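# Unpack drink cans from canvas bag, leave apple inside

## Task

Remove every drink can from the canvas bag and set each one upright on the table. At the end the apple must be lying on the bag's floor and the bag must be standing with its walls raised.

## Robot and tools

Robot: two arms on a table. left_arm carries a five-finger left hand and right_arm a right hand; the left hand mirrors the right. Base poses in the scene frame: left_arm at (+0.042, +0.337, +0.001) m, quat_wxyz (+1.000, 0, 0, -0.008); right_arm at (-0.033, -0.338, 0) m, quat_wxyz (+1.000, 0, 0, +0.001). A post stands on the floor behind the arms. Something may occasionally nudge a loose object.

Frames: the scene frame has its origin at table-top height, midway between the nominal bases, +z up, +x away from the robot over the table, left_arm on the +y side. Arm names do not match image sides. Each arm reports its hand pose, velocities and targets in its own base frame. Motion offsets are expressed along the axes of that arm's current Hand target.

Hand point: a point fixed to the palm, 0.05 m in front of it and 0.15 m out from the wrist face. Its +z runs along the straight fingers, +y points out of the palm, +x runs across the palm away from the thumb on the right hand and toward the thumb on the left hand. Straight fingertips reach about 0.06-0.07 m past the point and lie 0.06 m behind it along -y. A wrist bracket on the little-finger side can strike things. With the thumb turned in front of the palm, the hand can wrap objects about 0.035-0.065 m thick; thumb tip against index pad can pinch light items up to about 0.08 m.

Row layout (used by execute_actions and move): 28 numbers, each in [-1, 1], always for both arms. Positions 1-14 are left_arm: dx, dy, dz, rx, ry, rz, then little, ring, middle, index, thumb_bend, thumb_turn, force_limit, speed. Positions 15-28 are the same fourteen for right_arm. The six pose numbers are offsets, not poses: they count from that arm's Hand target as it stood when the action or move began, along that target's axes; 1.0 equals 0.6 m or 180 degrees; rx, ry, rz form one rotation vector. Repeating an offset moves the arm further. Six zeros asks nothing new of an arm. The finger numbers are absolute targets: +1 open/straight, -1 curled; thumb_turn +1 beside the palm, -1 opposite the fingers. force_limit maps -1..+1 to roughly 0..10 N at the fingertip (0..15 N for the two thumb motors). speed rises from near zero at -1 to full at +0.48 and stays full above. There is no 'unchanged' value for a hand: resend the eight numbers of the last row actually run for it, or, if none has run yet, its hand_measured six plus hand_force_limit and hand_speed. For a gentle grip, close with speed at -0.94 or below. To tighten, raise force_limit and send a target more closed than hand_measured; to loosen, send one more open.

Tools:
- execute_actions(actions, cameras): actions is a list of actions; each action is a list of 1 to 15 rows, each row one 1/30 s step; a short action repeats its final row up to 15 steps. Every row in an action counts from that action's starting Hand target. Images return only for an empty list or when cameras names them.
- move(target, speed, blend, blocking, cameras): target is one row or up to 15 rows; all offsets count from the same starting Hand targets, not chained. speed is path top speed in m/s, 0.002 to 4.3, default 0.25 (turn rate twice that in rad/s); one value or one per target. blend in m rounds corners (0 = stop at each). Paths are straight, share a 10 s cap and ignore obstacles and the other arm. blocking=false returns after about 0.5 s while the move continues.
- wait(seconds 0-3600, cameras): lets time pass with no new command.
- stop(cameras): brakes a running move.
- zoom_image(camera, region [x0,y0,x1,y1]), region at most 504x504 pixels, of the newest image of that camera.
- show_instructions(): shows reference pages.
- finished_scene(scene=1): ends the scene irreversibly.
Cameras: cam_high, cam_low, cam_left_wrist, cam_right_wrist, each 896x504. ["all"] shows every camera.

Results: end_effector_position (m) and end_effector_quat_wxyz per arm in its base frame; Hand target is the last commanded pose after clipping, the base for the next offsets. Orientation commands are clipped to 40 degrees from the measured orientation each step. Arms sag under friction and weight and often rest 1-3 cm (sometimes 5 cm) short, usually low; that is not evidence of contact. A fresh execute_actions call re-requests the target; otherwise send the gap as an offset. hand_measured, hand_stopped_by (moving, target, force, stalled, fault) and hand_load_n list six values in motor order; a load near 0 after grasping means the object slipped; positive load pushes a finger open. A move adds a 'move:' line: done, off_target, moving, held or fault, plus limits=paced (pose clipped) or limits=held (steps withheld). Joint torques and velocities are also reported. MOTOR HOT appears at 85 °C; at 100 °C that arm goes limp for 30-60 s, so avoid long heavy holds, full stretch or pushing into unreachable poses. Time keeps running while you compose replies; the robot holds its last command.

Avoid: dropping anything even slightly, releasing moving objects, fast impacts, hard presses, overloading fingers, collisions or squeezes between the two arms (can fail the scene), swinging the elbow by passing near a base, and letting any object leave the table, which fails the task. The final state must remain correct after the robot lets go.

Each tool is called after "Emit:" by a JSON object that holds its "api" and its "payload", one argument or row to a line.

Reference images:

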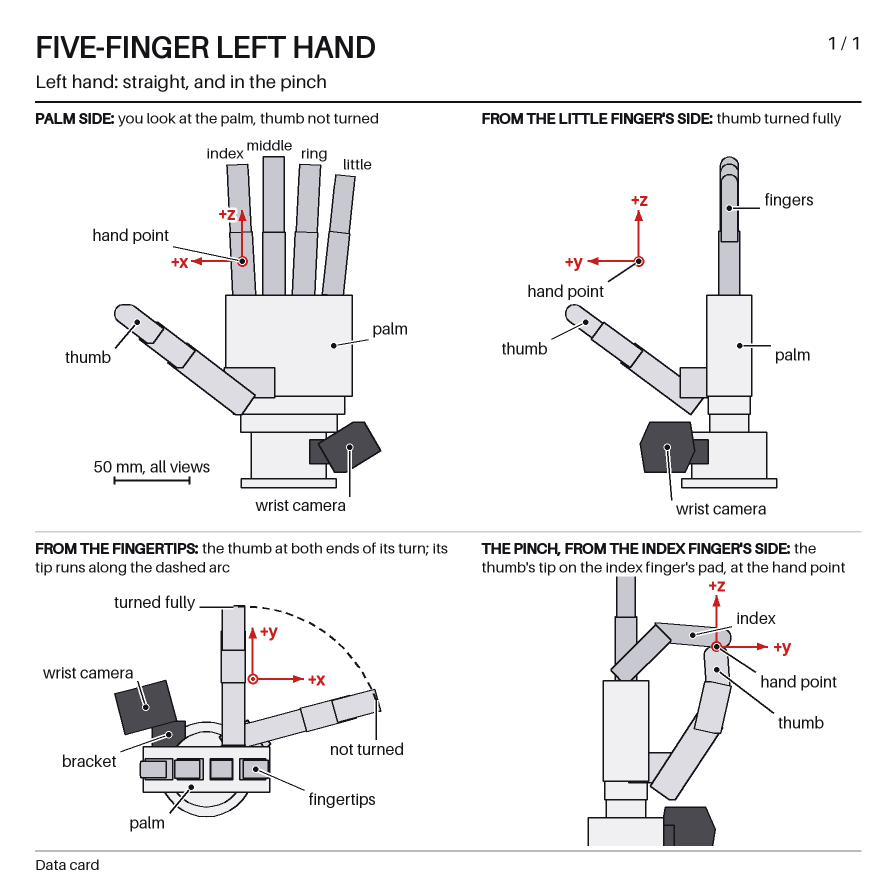

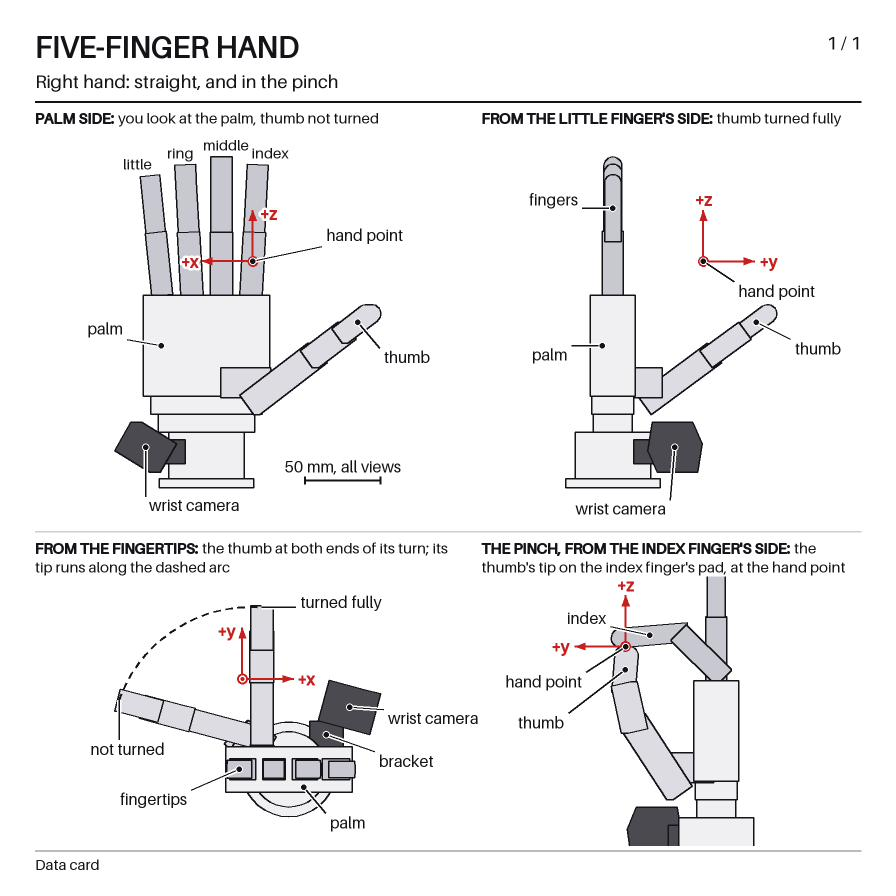

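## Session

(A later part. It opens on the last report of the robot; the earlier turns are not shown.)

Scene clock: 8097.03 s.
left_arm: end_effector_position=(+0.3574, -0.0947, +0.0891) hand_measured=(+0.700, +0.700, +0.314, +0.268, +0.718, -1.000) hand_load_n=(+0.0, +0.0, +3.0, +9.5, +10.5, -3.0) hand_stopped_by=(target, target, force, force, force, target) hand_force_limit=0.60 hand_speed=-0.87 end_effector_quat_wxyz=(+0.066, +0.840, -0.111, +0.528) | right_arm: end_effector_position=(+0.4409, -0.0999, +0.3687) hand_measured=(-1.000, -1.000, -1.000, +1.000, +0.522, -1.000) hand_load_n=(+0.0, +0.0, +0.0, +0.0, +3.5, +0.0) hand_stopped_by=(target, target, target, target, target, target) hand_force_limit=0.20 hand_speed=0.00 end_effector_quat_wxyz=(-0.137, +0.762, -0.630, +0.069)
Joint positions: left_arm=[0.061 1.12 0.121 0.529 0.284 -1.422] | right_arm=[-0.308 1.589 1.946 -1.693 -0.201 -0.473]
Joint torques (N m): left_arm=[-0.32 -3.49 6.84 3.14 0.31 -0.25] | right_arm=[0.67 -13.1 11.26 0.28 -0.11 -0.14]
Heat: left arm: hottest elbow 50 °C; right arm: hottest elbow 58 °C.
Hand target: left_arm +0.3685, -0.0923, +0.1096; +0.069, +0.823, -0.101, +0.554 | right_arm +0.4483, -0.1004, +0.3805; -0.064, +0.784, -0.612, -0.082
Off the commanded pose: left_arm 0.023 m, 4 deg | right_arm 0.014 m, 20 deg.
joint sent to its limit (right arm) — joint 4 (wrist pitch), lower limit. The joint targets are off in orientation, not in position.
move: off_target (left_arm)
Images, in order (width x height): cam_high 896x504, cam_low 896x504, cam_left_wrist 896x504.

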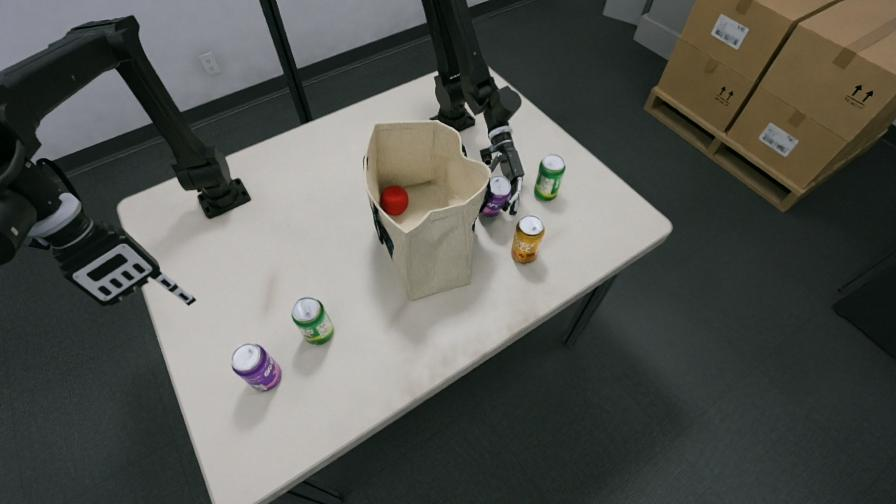

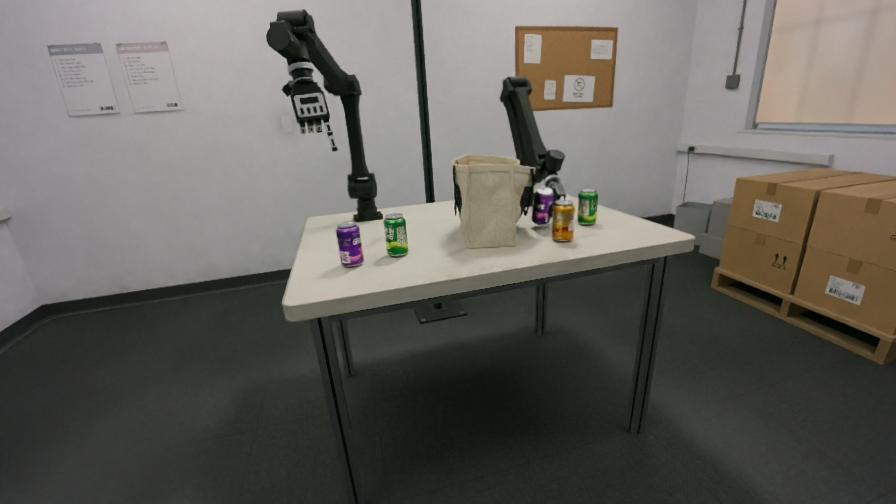

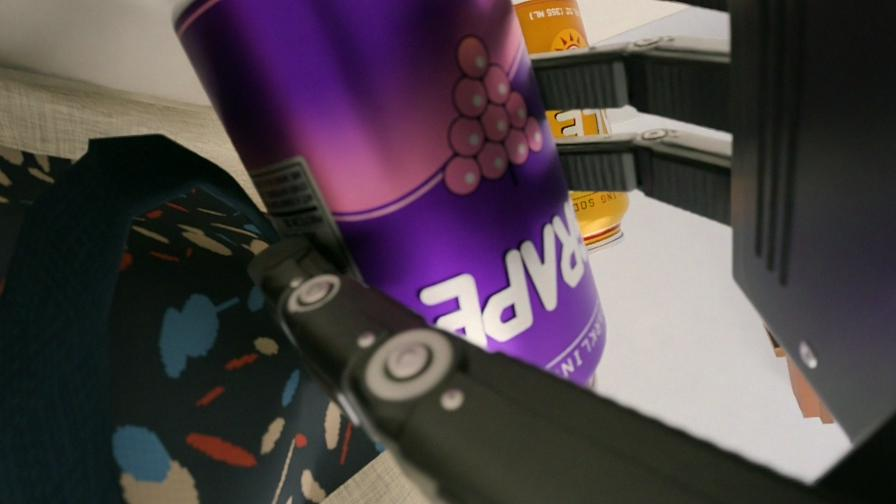

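Emit:
{"api": "move", "payload": {
  "target": [
    [0.0143, -0.0335, -0.0093, 0, 0.03, 0, 0.7, 0.7, 0.0, 0.0, 0.2, -1, 0.6, -0.87, 0, 0, 0, 0, 0, 0, -1, -1, -1, 1, 0.52, -1, 0.2, 0.0]
  ],
  "speed": 0.04,
  "cameras": ["cam_left_wrist", "cam_high", "cam_low"]
}}

Emit:
{"api": "zoom_image", "payload": {
  "camera": "cam_low",
  "region": [500, 160, 620, 260]
}}

Emit:
{"api": "zoom_image", "payload": {
  "camera": "cam_high",
  "region": [440, 120, 580, 270]
}}

Scene clock: 8125.40 s.
left_arm: end_effector_position=(+0.3637, -0.0756, +0.1023) hand_measured=(+0.700, +0.700, +0.314, +0.268, +0.718, -1.000) hand_load_n=(+0.0, +0.0, +3.0, +9.0, +10.5, -3.0) hand_stopped_by=(target, target, force, force, force, target) hand_force_limit=0.60 hand_speed=-0.87 end_effector_quat_wxyz=(+0.073, +0.812, -0.103, +0.569) | right_arm: end_effector_position=(+0.4409, -0.0999, +0.3687) hand_measured=(-1.000, -1.000, -1.000, +1.000, +0.522, -1.000) hand_load_n=(+0.0, +0.0, +0.0, +0.0, +3.5, +0.0) hand_stopped_by=(target, target, target, target, target, target) hand_force_limit=0.20 hand_speed=0.00 end_effector_quat_wxyz=(-0.137, +0.762, -0.630, +0.069)
Joint positions: left_arm=[0.163 1.224 0.11 0.736 0.391 -1.422] | right_arm=[-0.308 1.589 1.946 -1.693 -0.201 -0.473]
Joint torques (N m): left_arm=[-0.44 -4.25 5.76 3.07 0.38 -0.16] | right_arm=[0.79 -13.1 11.28 0.27 -0.11 -0.13]
Heat: left arm: hottest elbow 45 °C; right arm: hottest elbow 58 °C.
Hand target: left_arm +0.3716, -0.0724, +0.1198; +0.074, +0.796, -0.098, +0.593 | right_arm +0.4483, -0.1004, +0.3805; -0.064, +0.784, -0.612, -0.082
Off the commanded pose: left_arm 0.019 m, 3 deg | right_arm 0.014 m, 20 deg.
joint sent to its limit (right arm) — joint 4 (wrist pitch), lower limit. The joint targets are off in orientation, not in position.
move: off_target (left_arm)
Images, in order (width x height): cam_high 896x504, cam_low 896x504, cam_left_wrist 896x504.

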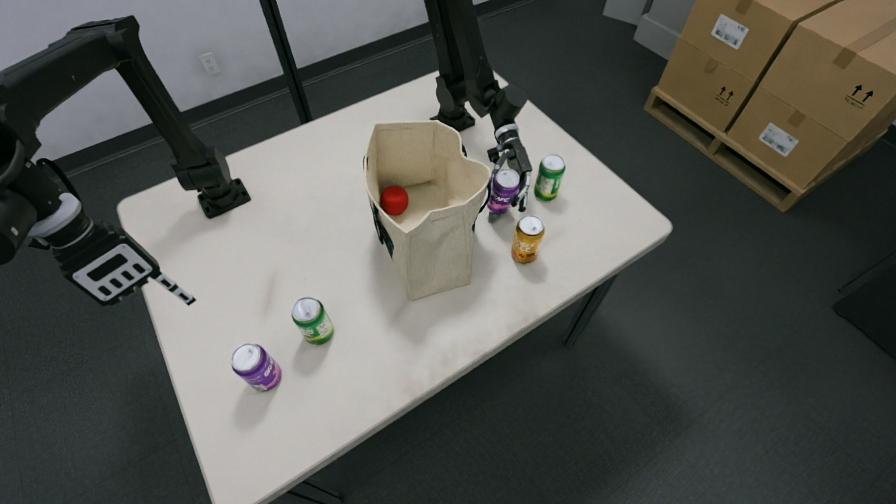

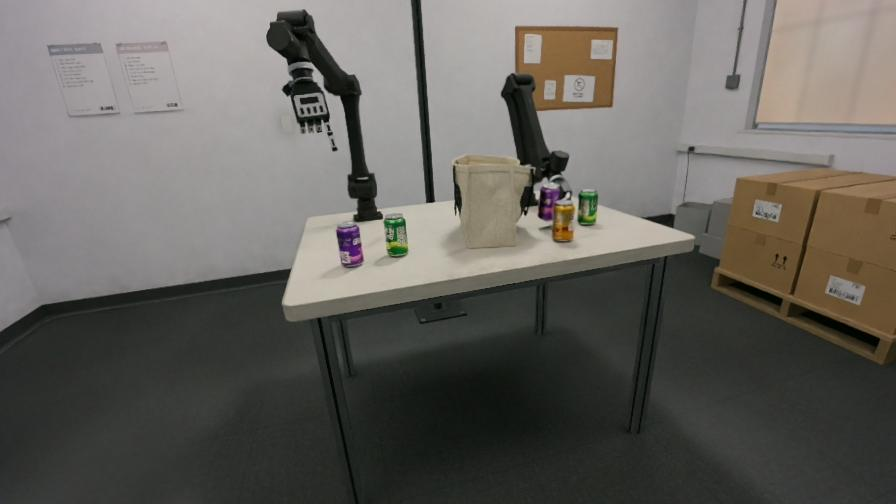

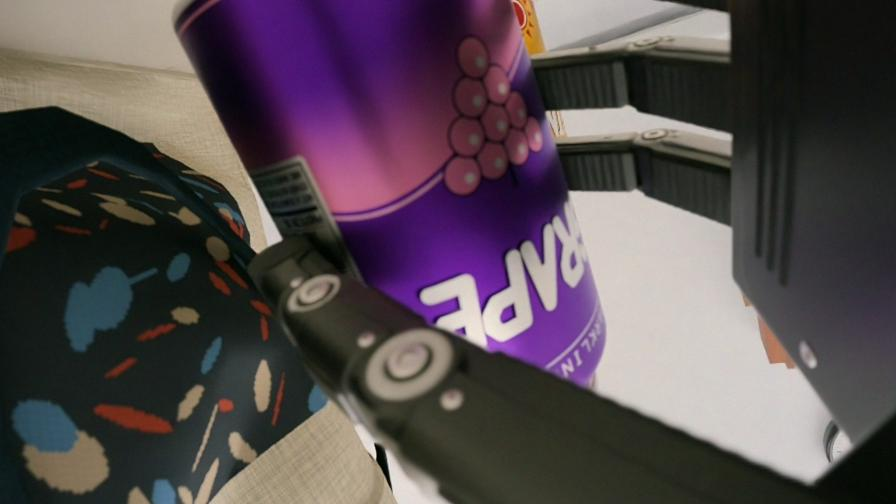

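Scaled by 4.200 from the camera's image (finer frame: 1280x720).

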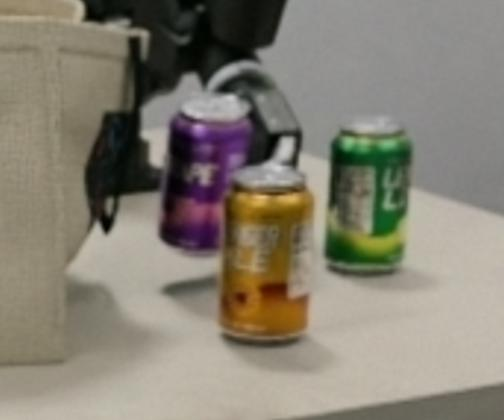

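Scaled by 3.360 from the camera's image (finer frame: 1280x720).

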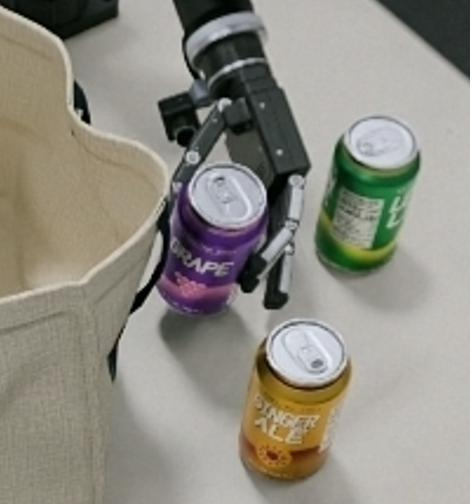

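Emit:
{"api": "move", "payload": {
  "target": [
    [-0.024, 0, 0.0072, 0.011, 0, 0.0373, 0.7, 0.7, 0.0, 0.0, 0.2, -1, 0.6, -0.87, 0, 0, 0, 0, 0, 0, -1, -1, -1, 1, 0.52, -1, 0.2, 0.0]
  ],
  "speed": 0.02,
  "cameras": ["cam_left_wrist", "cam_high", "cam_low"]
}}

Emit:
{"api": "zoom_image", "payload": {
  "camera": "cam_low",
  "region": [500, 160, 620, 260]
}}

Emit:
{"api": "zoom_image", "payload": {
  "camera": "cam_high",
  "region": [440, 120, 580, 270]
}}

Scene clock: 8148.43 s.
left_arm: end_effector_position=(+0.3641, -0.0709, +0.0881) hand_measured=(+0.700, +0.700, +0.314, +0.268, +0.718, -1.000) hand_load_n=(+0.0, +0.0, +2.5, +8.5, +10.5, -3.0) hand_stopped_by=(target, target, force, force, force, target) hand_force_limit=0.60 hand_speed=-0.87 end_effector_quat_wxyz=(+0.025, +0.807, -0.134, +0.574) | right_arm: end_effector_position=(+0.4409, -0.0999, +0.3687) hand_measured=(-1.000, -1.000, -1.000, +1.000, +0.522, -1.000) hand_load_n=(+0.0, +0.0, +0.0, +0.0, +3.5, +0.0) hand_stopped_by=(target, target, target, target, target, target) hand_force_limit=0.20 hand_speed=0.00 end_effector_quat_wxyz=(-0.137, +0.762, -0.630, +0.069)
Joint positions: left_arm=[0.161 1.288 0.1 0.82 0.346 -1.319] | right_arm=[-0.308 1.589 1.946 -1.693 -0.201 -0.473]
Joint torques (N m): left_arm=[-1.38 -4.72 5.19 3.28 0.17 -0.11] | right_arm=[0.73 -13.04 11.29 0.27 -0.11 -0.14]
Heat: left arm: hottest elbow 43 °C; right arm: hottest elbow 58 °C.
Hand target: left_arm +0.3715, -0.0723, +0.1048; +0.025, +0.790, -0.134, +0.598 | right_arm +0.4483, -0.1004, +0.3805; -0.064, +0.784, -0.612, -0.082
Off the commanded pose: left_arm 0.018 m, 3 deg | right_arm 0.014 m, 20 deg.
joint sent to its limit (right arm) — joint 4 (wrist pitch), lower limit. The joint targets are off in orientation, not in position.
move: off_target (left_arm)
Images, in order (width x height): cam_high 896x504, cam_low 896x504, cam_left_wrist 896x504.

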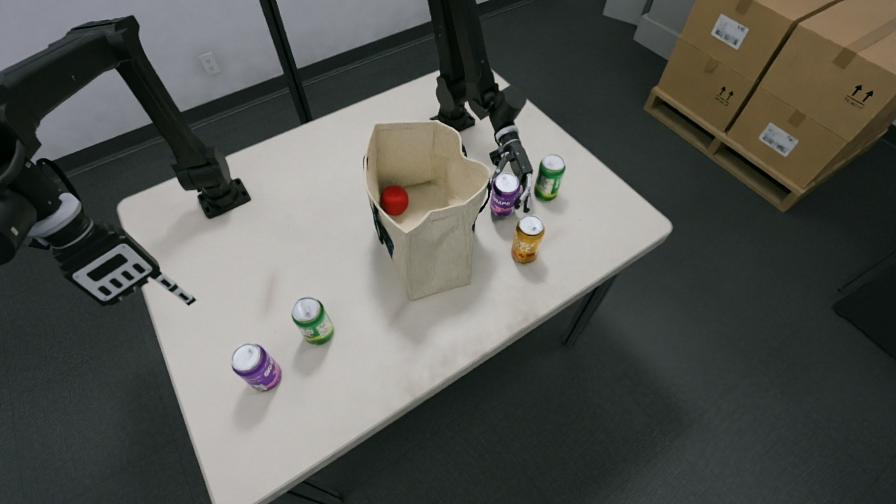

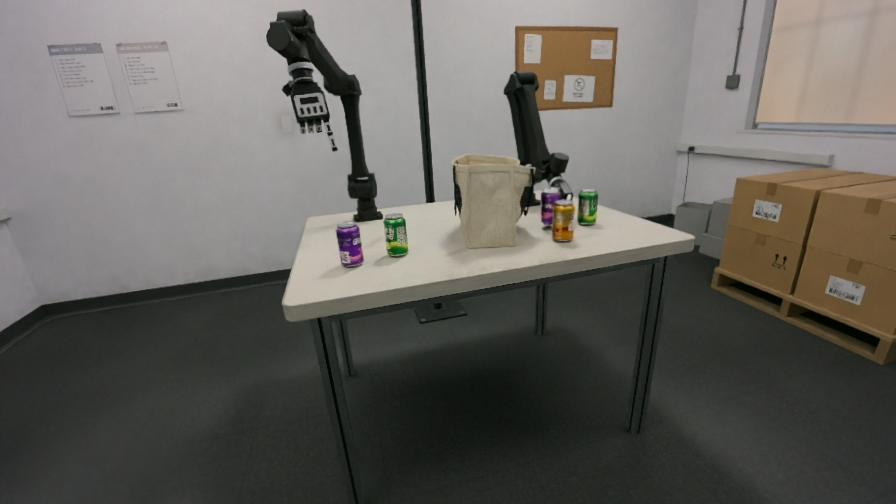

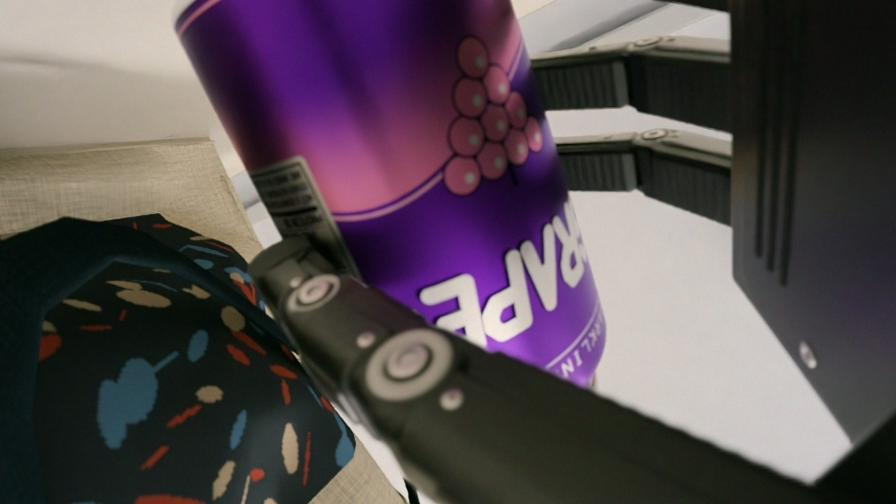

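Scaled by 4.200 from the camera's image (finer frame: 1280x720).

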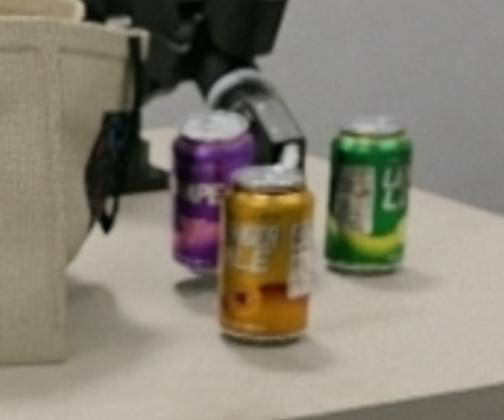

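Scaled by 3.360 from the camera's image (finer frame: 1280x720).

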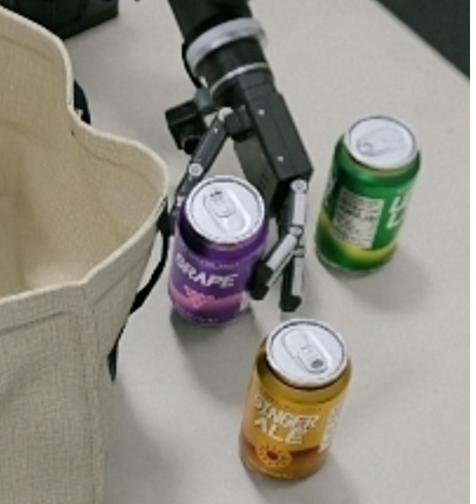

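Emit:
{"api": "move", "payload": {
  "target": [
    [-0.0127, 0.0016, 0.0038, 0, 0, 0, 0.7, 0.7, 0.0, 0.0, 0.2, -1, 0.6, -0.87, 0, 0, 0, 0, 0, 0, -1, -1, -1, 1, 0.52, -1, 0.2, 0.0]
  ],
  "speed": 0.02,
  "cameras": ["cam_low"]
}}

Emit:
{"api": "zoom_image", "payload": {
  "camera": "cam_low",
  "region": [520, 180, 590, 240]
}}

Scene clock: 8166.47 s.
left_arm: end_effector_position=(+0.3644, -0.0708, +0.0807) hand_measured=(+0.700, +0.700, +0.314, +0.268, +0.718, -1.000) hand_load_n=(+0.0, +0.0, +3.0, +9.0, +10.5, -3.0) hand_stopped_by=(target, target, force, force, force, target) hand_force_limit=0.60 hand_speed=-0.87 end_effector_quat_wxyz=(+0.024, +0.807, -0.135, +0.575) | right_arm: end_effector_position=(+0.4409, -0.0999, +0.3687) hand_measured=(-1.000, -1.000, -1.000, +1.000, +0.522, -1.000) hand_load_n=(+0.0, +0.0, +0.0, +0.0, +3.5, +0.0) hand_stopped_by=(target, target, target, target, target, target) hand_force_limit=0.20 hand_speed=0.00 end_effector_quat_wxyz=(-0.137, +0.762, -0.630, +0.069)
Joint positions: left_arm=[0.161 1.357 0.096 0.893 0.346 -1.317] | right_arm=[-0.308 1.589 1.946 -1.693 -0.201 -0.473]
Joint torques (N m): left_arm=[-1.32 -5.19 4.56 3.22 0.19 -0.12] | right_arm=[0.73 -13.1 11.29 0.27 -0.11 -0.14]
Heat: left arm: hottest elbow 42 °C; right arm: hottest elbow 58 °C.
Hand target: left_arm +0.3715, -0.0724, +0.0967; +0.025, +0.790, -0.134, +0.598 | right_arm +0.4483, -0.1004, +0.3805; -0.064, +0.784, -0.612, -0.082
Off the commanded pose: left_arm 0.018 m, 3 deg | right_arm 0.014 m, 20 deg.
joint sent to its limit (right arm) — joint 4 (wrist pitch), lower limit. The joint targets are off in orientation, not in position.
move: off_target (left_arm)

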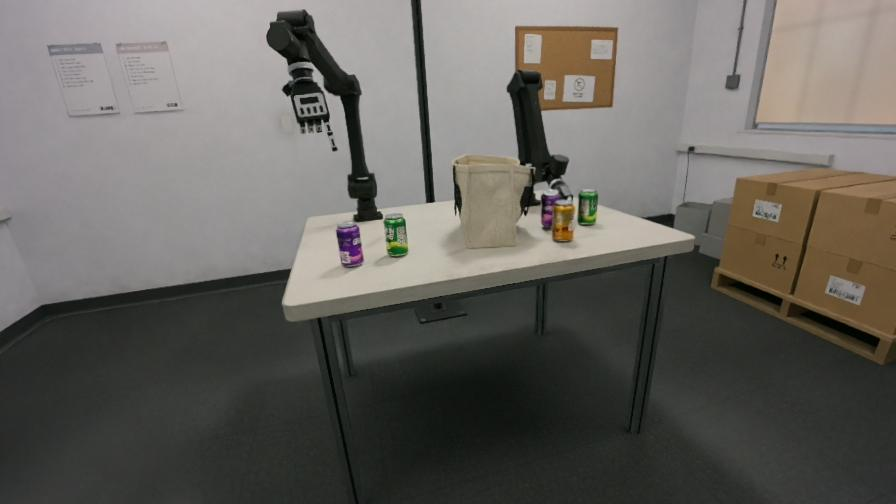

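Scaled by 7.200 from the camera's image (finer frame: 1280x720).

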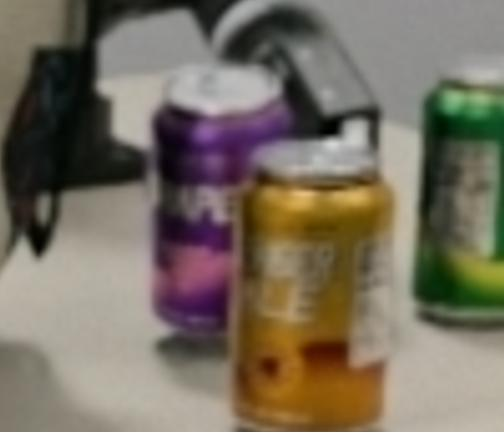

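Emit:
{"api": "move", "payload": {
  "target": [
    [-0.0103, 0.0012, 0.0031, 0, 0, 0, 0.7, 0.7, 0.0, 0.0, 0.2, -1, 0.6, -0.87, 0, 0, 0, 0, 0, 0, -1, -1, -1, 1, 0.52, -1, 0.2, 0.0]
  ],
  "speed": 0.02,
  "cameras": ["cam_low"]
}}

Emit:
{"api": "zoom_image", "payload": {
  "camera": "cam_low",
  "region": [520, 180, 590, 240]
}}

Scene clock: 8173.77 s.
left_arm: end_effector_position=(+0.3663, -0.0705, +0.0788) hand_measured=(+0.700, +0.700, +0.314, +0.268, +0.718, -1.000) hand_load_n=(-0.5, +0.0, +3.0, +8.5, +11.0, -3.0) hand_stopped_by=(target, target, force, force, force, target) hand_force_limit=0.60 hand_speed=-0.87 end_effector_quat_wxyz=(+0.022, +0.802, -0.136, +0.581) | right_arm: end_effector_position=(+0.4409, -0.0999, +0.3687) hand_measured=(-1.000, -1.000, -1.000, +1.000, +0.522, -1.000) hand_load_n=(+0.0, +0.0, +0.0, +0.0, +3.5, +0.0) hand_stopped_by=(target, target, target, target, target, target) hand_force_limit=0.20 hand_speed=0.00 end_effector_quat_wxyz=(-0.137, +0.762, -0.630, +0.069)
Joint positions: left_arm=[0.161 1.409 0.096 0.961 0.346 -1.317] | right_arm=[-0.308 1.589 1.946 -1.693 -0.201 -0.473]
Joint torques (N m): left_arm=[-1.38 -4.89 4.14 2.92 0.19 -0.12] | right_arm=[0.67 -13.16 11.26 0.27 -0.11 -0.14]
Heat: left arm: hottest elbow 42 °C; right arm: hottest elbow 58 °C.
Hand target: left_arm +0.3716, -0.0723, +0.0902; +0.025, +0.790, -0.134, +0.598 | right_arm +0.4483, -0.1004, +0.3805; -0.064, +0.784, -0.612, -0.082
Off the commanded pose: left_arm 0.013 m, 2 deg | right_arm 0.014 m, 20 deg.
joint sent to its limit (right arm) — joint 4 (wrist pitch), lower limit. The joint targets are off in orientation, not in position.
move: off_target (left_arm)

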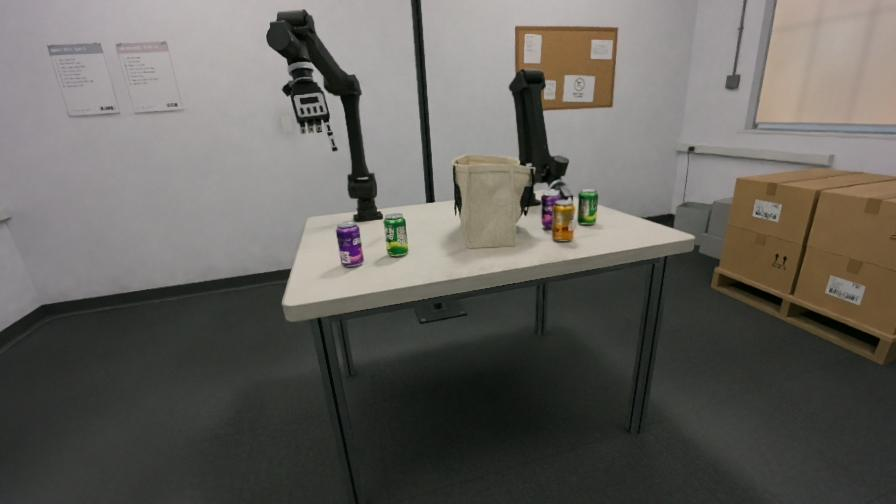

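Scaled by 7.200 from the camera's image (finer frame: 1280x720).

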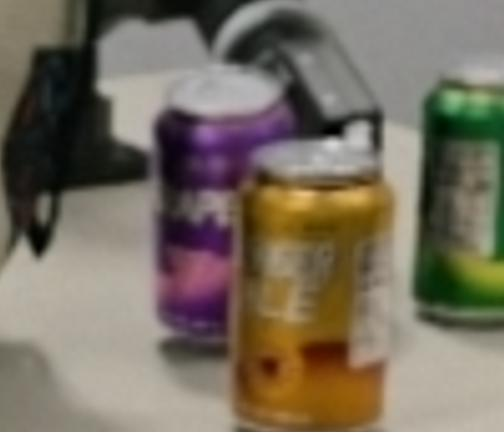

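Emit:
{"api": "move", "payload": {
  "target": [
    [-0.0103, 0.0012, 0.0031, 0, 0, 0, 0.7, 0.7, 0.0, 0.0, 0.2, -1, 0.6, -0.87, 0, 0, 0, 0, 0, 0, -1, -1, -1, 1, 0.52, -1, 0.2, 0.0]
  ],
  "speed": 0.02,
  "cameras": ["cam_low", "cam_left_wrist", "cam_high"]
}}

Emit:
{"api": "zoom_image", "payload": {
  "camera": "cam_low",
  "region": [520, 180, 590, 240]
}}

Emit:
{"api": "zoom_image", "payload": {
  "camera": "cam_high",
  "region": [440, 120, 580, 270]
}}

Scene clock: 8201.00 s.
left_arm: end_effector_position=(+0.3681, -0.0703, +0.0775) hand_measured=(+0.700, +0.700, +0.314, +0.268, +0.718, -1.000) hand_load_n=(-0.5, +0.0, +3.0, +8.5, +10.5, -3.0) hand_stopped_by=(target, target, force, force, force, target) hand_force_limit=0.60 hand_speed=-0.87 end_effector_quat_wxyz=(+0.020, +0.797, -0.137, +0.588) | right_arm: end_effector_position=(+0.4409, -0.0999, +0.3687) hand_measured=(-1.000, -1.000, -1.000, +1.000, +0.522, -1.000) hand_load_n=(+0.0, +0.0, +0.0, +0.0, +3.5, +0.0) hand_stopped_by=(target, target, target, target, target, target) hand_force_limit=0.20 hand_speed=0.00 end_effector_quat_wxyz=(-0.137, +0.762, -0.630, +0.069)
Joint positions: left_arm=[0.161 1.462 0.096 1.033 0.346 -1.317] | right_arm=[-0.308 1.589 1.946 -1.693 -0.201 -0.473]
Joint torques (N m): left_arm=[-1.08 -4.72 3.51 2.65 0.16 -0.12] | right_arm=[0.73 -13.1 11.26 0.28 -0.11 -0.14]
Heat: left arm: hottest elbow 40 °C; right arm: hottest elbow 58 °C.
Hand target: left_arm +0.3716, -0.0723, +0.0838; +0.025, +0.790, -0.134, +0.598 | right_arm +0.4483, -0.1004, +0.3805; -0.064, +0.784, -0.612, -0.082
Off the commanded pose: left_arm 0.007 m, 2 deg | right_arm 0.014 m, 20 deg.
joint sent to its limit (right arm) — joint 4 (wrist pitch), lower limit. The joint targets are off in orientation, not in position.
move: done
Images, in order (width x height): cam_high 896x504, cam_low 896x504, cam_left_wrist 896x504.

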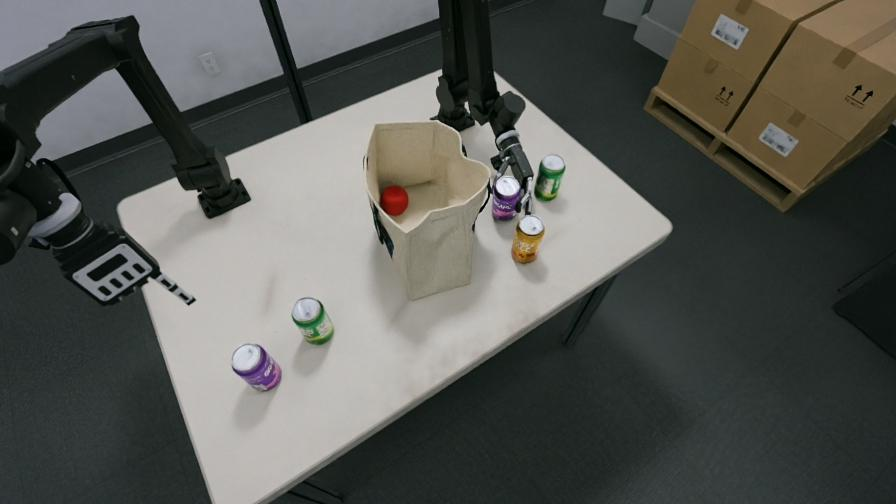

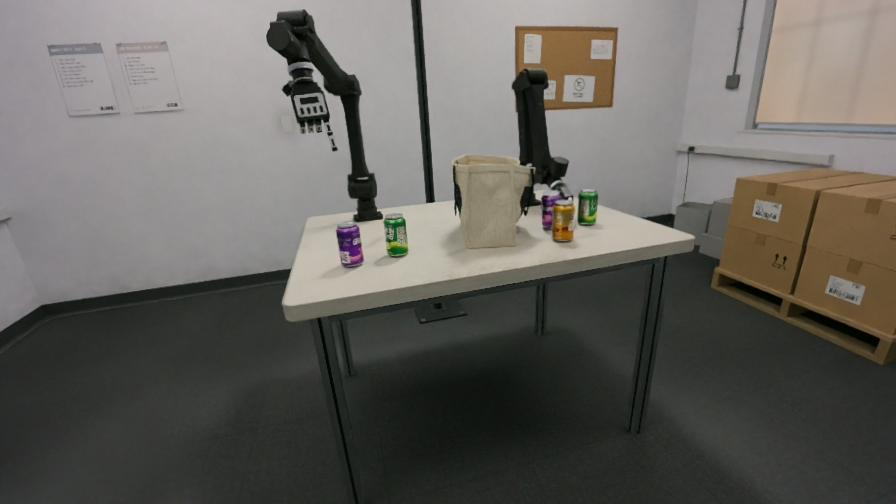

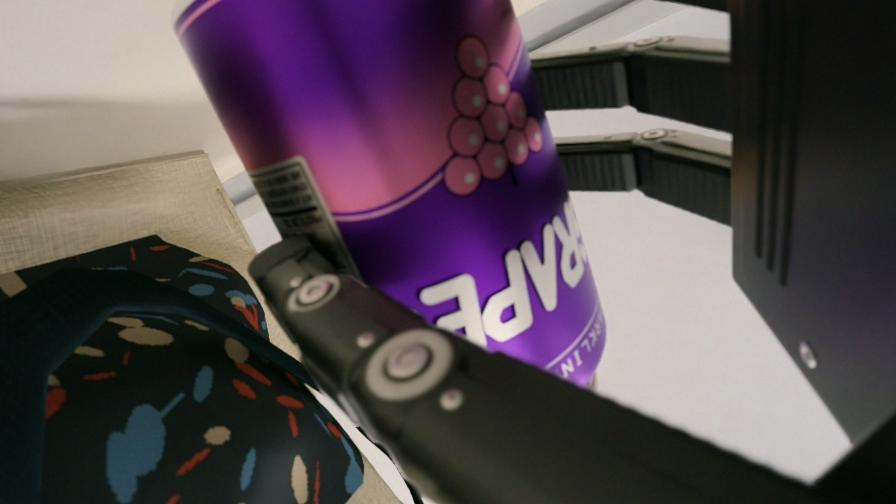

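Scaled by 7.200 from the camera's image (finer frame: 1280x720).

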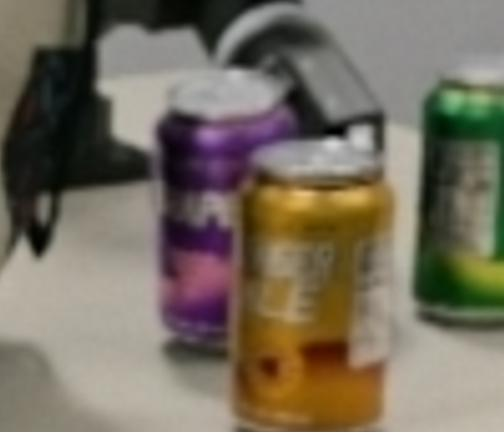

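Scaled by 3.360 from the camera's image (finer frame: 1280x720).

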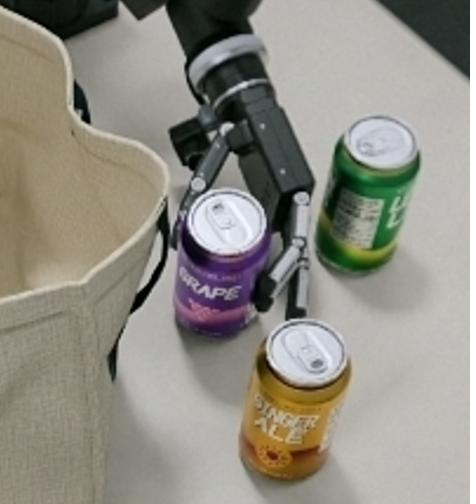

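Emit:
{"api": "move", "payload": {
  "target": [
    [0, 0, 0, 0, 0, 0, 0.7, 0.7, 0.0, 0.0, 0.74, -1, 0.6, -0.9, 0, 0, 0, 0, 0, 0, -1, -1, -1, 1, 0.52, -1, 0.2, 0.0]
  ],
  "speed": 0.02,
  "cameras": ["cam_low", "cam_left_wrist"]
}}

Emit:
{"api": "zoom_image", "payload": {
  "camera": "cam_low",
  "region": [520, 180, 590, 240]
}}

Scene clock: 8216.77 s.
left_arm: end_effector_position=(+0.3682, -0.0703, +0.0778) hand_measured=(+0.700, +0.700, +0.314, +0.268, +0.742, -1.000) hand_load_n=(+0.0, +0.0, +0.0, +5.0, +5.0, -2.0) hand_stopped_by=(target, target, force, force, target, target) hand_force_limit=0.60 hand_speed=-0.90 end_effector_quat_wxyz=(+0.021, +0.797, -0.136, +0.588) | right_arm: end_effector_position=(+0.4409, -0.0999, +0.3687) hand_measured=(-1.000, -1.000, -1.000, +1.000, +0.522, -1.000) hand_load_n=(+0.0, +0.0, +0.0, +0.0, +3.5, +0.0) hand_stopped_by=(target, target, target, target, target, target) hand_force_limit=0.20 hand_speed=0.00 end_effector_quat_wxyz=(-0.137, +0.762, -0.630, +0.069)
Joint positions: left_arm=[0.161 1.463 0.096 1.035 0.347 -1.32] | right_arm=[-0.308 1.589 1.946 -1.693 -0.201 -0.473]
Joint torques (N m): left_arm=[-1.61 -4.72 3.45 2.65 0.14 -0.11] | right_arm=[0.73 -13.04 11.28 0.27 -0.11 -0.14]
Heat: left arm: hottest elbow 40 °C; right arm: hottest elbow 58 °C.
Hand target: left_arm +0.3716, -0.0722, +0.0838; +0.025, +0.790, -0.134, +0.598 | right_arm +0.4483, -0.1004, +0.3805; -0.064, +0.784, -0.612, -0.082
Off the commanded pose: left_arm 0.007 m, 1 deg | right_arm 0.014 m, 20 deg.
joint sent to its limit (right arm) — joint 4 (wrist pitch), lower limit. The joint targets are off in orientation, not in position.
move: done

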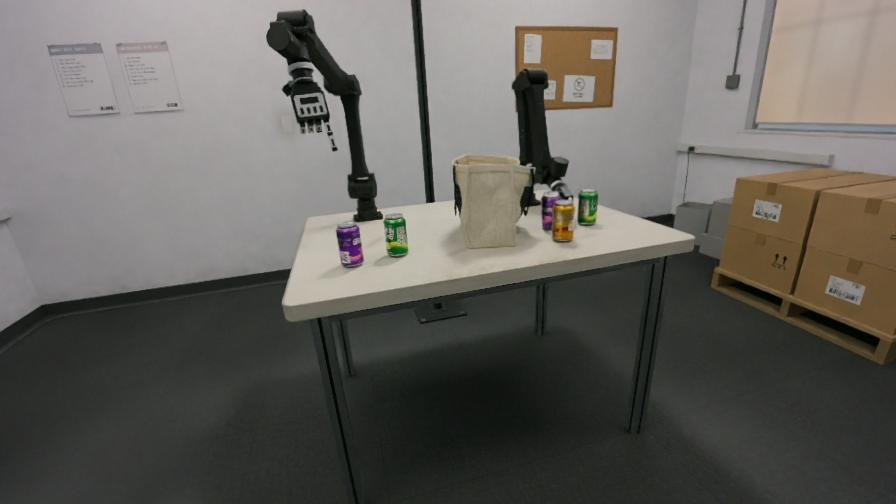

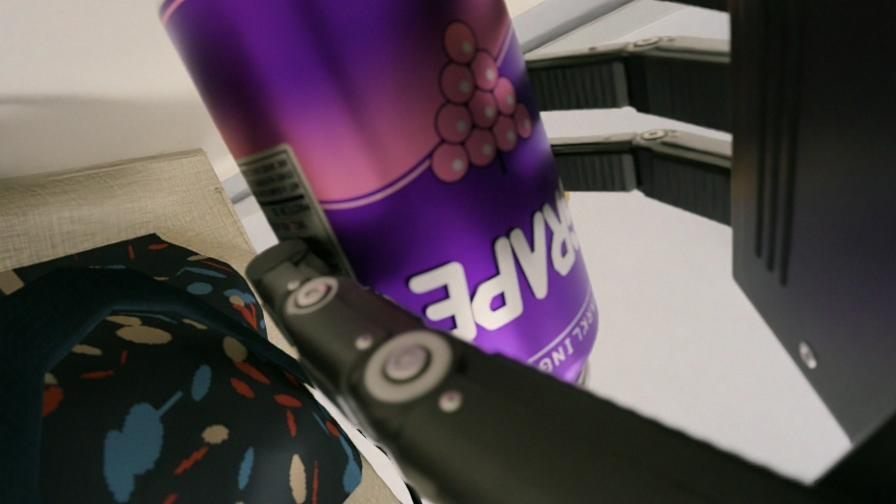

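Scaled by 7.200 from the camera's image (finer frame: 1280x720).

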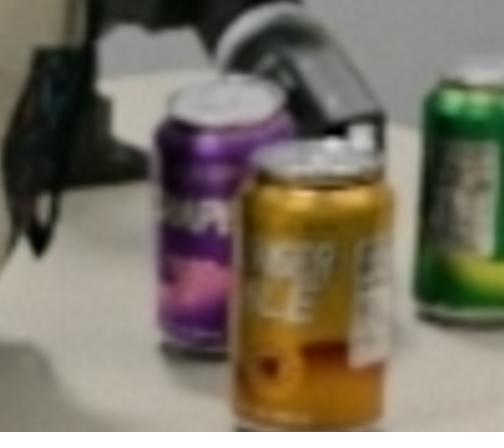

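Emit:
{"api": "move", "payload": {
  "target": [
    [0, 0, 0, 0, 0, 0, 0.7, 0.7, 0.0, 0.0, 0.77, -1, 0.6, -0.92, 0, 0, 0, 0, 0, 0, -1, -1, -1, 1, 0.52, -1, 0.2, 0.0]
  ],
  "speed": 0.02,
  "cameras": ["cam_low", "cam_left_wrist", "cam_high"]
}}

Emit:
{"api": "zoom_image", "payload": {
  "camera": "cam_low",
  "region": [520, 180, 590, 240]
}}

Emit:
{"api": "zoom_image", "payload": {
  "camera": "cam_high",
  "region": [440, 120, 580, 270]
}}

Scene clock: 8224.50 s.
left_arm: end_effector_position=(+0.3685, -0.0707, +0.0799) hand_measured=(+0.700, +0.700, +0.314, +0.266, +0.770, -1.000) hand_load_n=(+0.0, +0.0, +0.5, +0.0, +0.5, -0.5) hand_stopped_by=(target, target, force, force, target, target) hand_force_limit=0.60 hand_speed=-0.92 end_effector_quat_wxyz=(+0.023, +0.795, -0.134, +0.591) | right_arm: end_effector_position=(+0.4409, -0.0999, +0.3687) hand_measured=(-1.000, -1.000, -1.000, +1.000, +0.522, -1.000) hand_load_n=(+0.0, +0.0, +0.0, +0.0, +3.5, +0.0) hand_stopped_by=(target, target, target, target, target, target) hand_force_limit=0.20 hand_speed=0.00 end_effector_quat_wxyz=(-0.137, +0.762, -0.630, +0.069)
Joint positions: left_arm=[0.161 1.463 0.096 1.042 0.349 -1.327] | right_arm=[-0.308 1.589 1.946 -1.693 -0.201 -0.473]
Joint torques (N m): left_arm=[-1.2 -4.48 3.45 2.37 0.05 -0.03] | right_arm=[0.73 -13.16 11.26 0.28 -0.11 -0.14]
Heat: left arm: hottest elbow 39 °C; right arm: hottest elbow 58 °C.
Hand target: left_arm +0.3716, -0.0722, +0.0837; +0.025, +0.790, -0.134, +0.598 | right_arm +0.4483, -0.1004, +0.3805; -0.064, +0.784, -0.612, -0.082
Off the commanded pose: left_arm 0.005 m, 1 deg | right_arm 0.014 m, 20 deg.
joint sent to its limit (right arm) — joint 4 (wrist pitch), lower limit. The joint targets are off in orientation, not in position.
move: done
Images, in order (width x height): cam_high 896x504, cam_low 896x504, cam_left_wrist 896x504.

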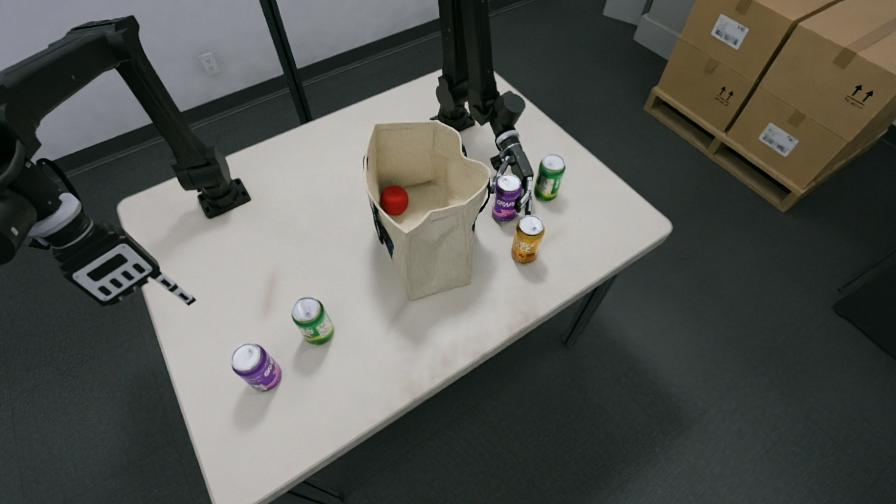

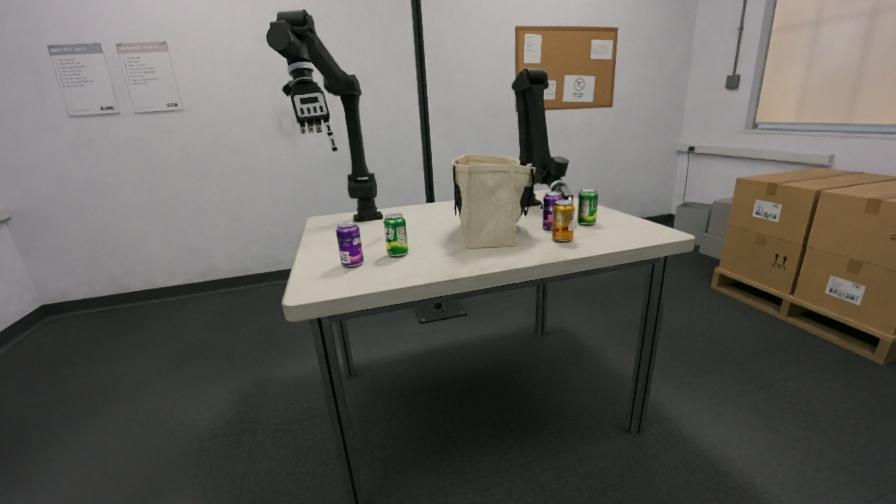

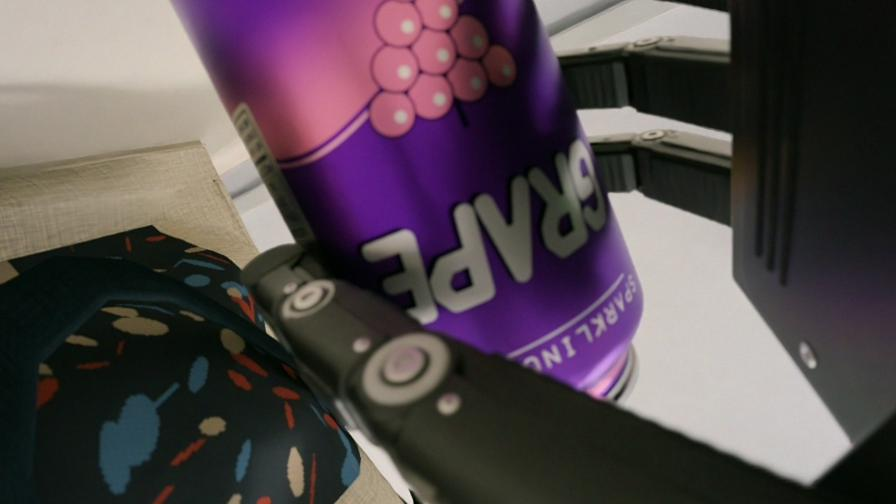

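Scaled by 7.200 from the camera's image (finer frame: 1280x720).

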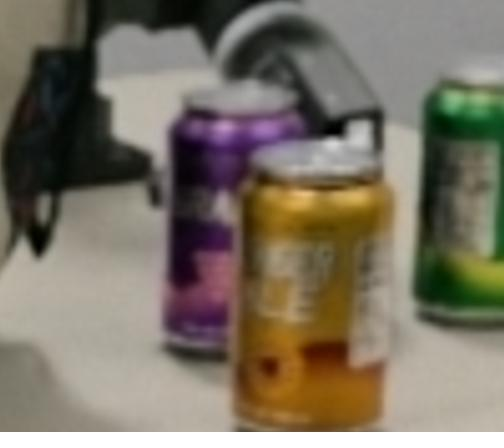

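Scaled by 3.360 from the camera's image (finer frame: 1280x720).

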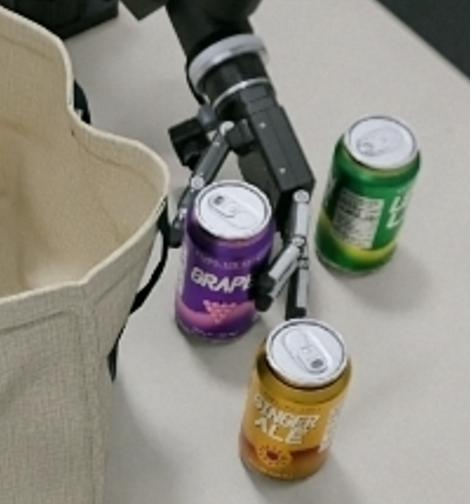

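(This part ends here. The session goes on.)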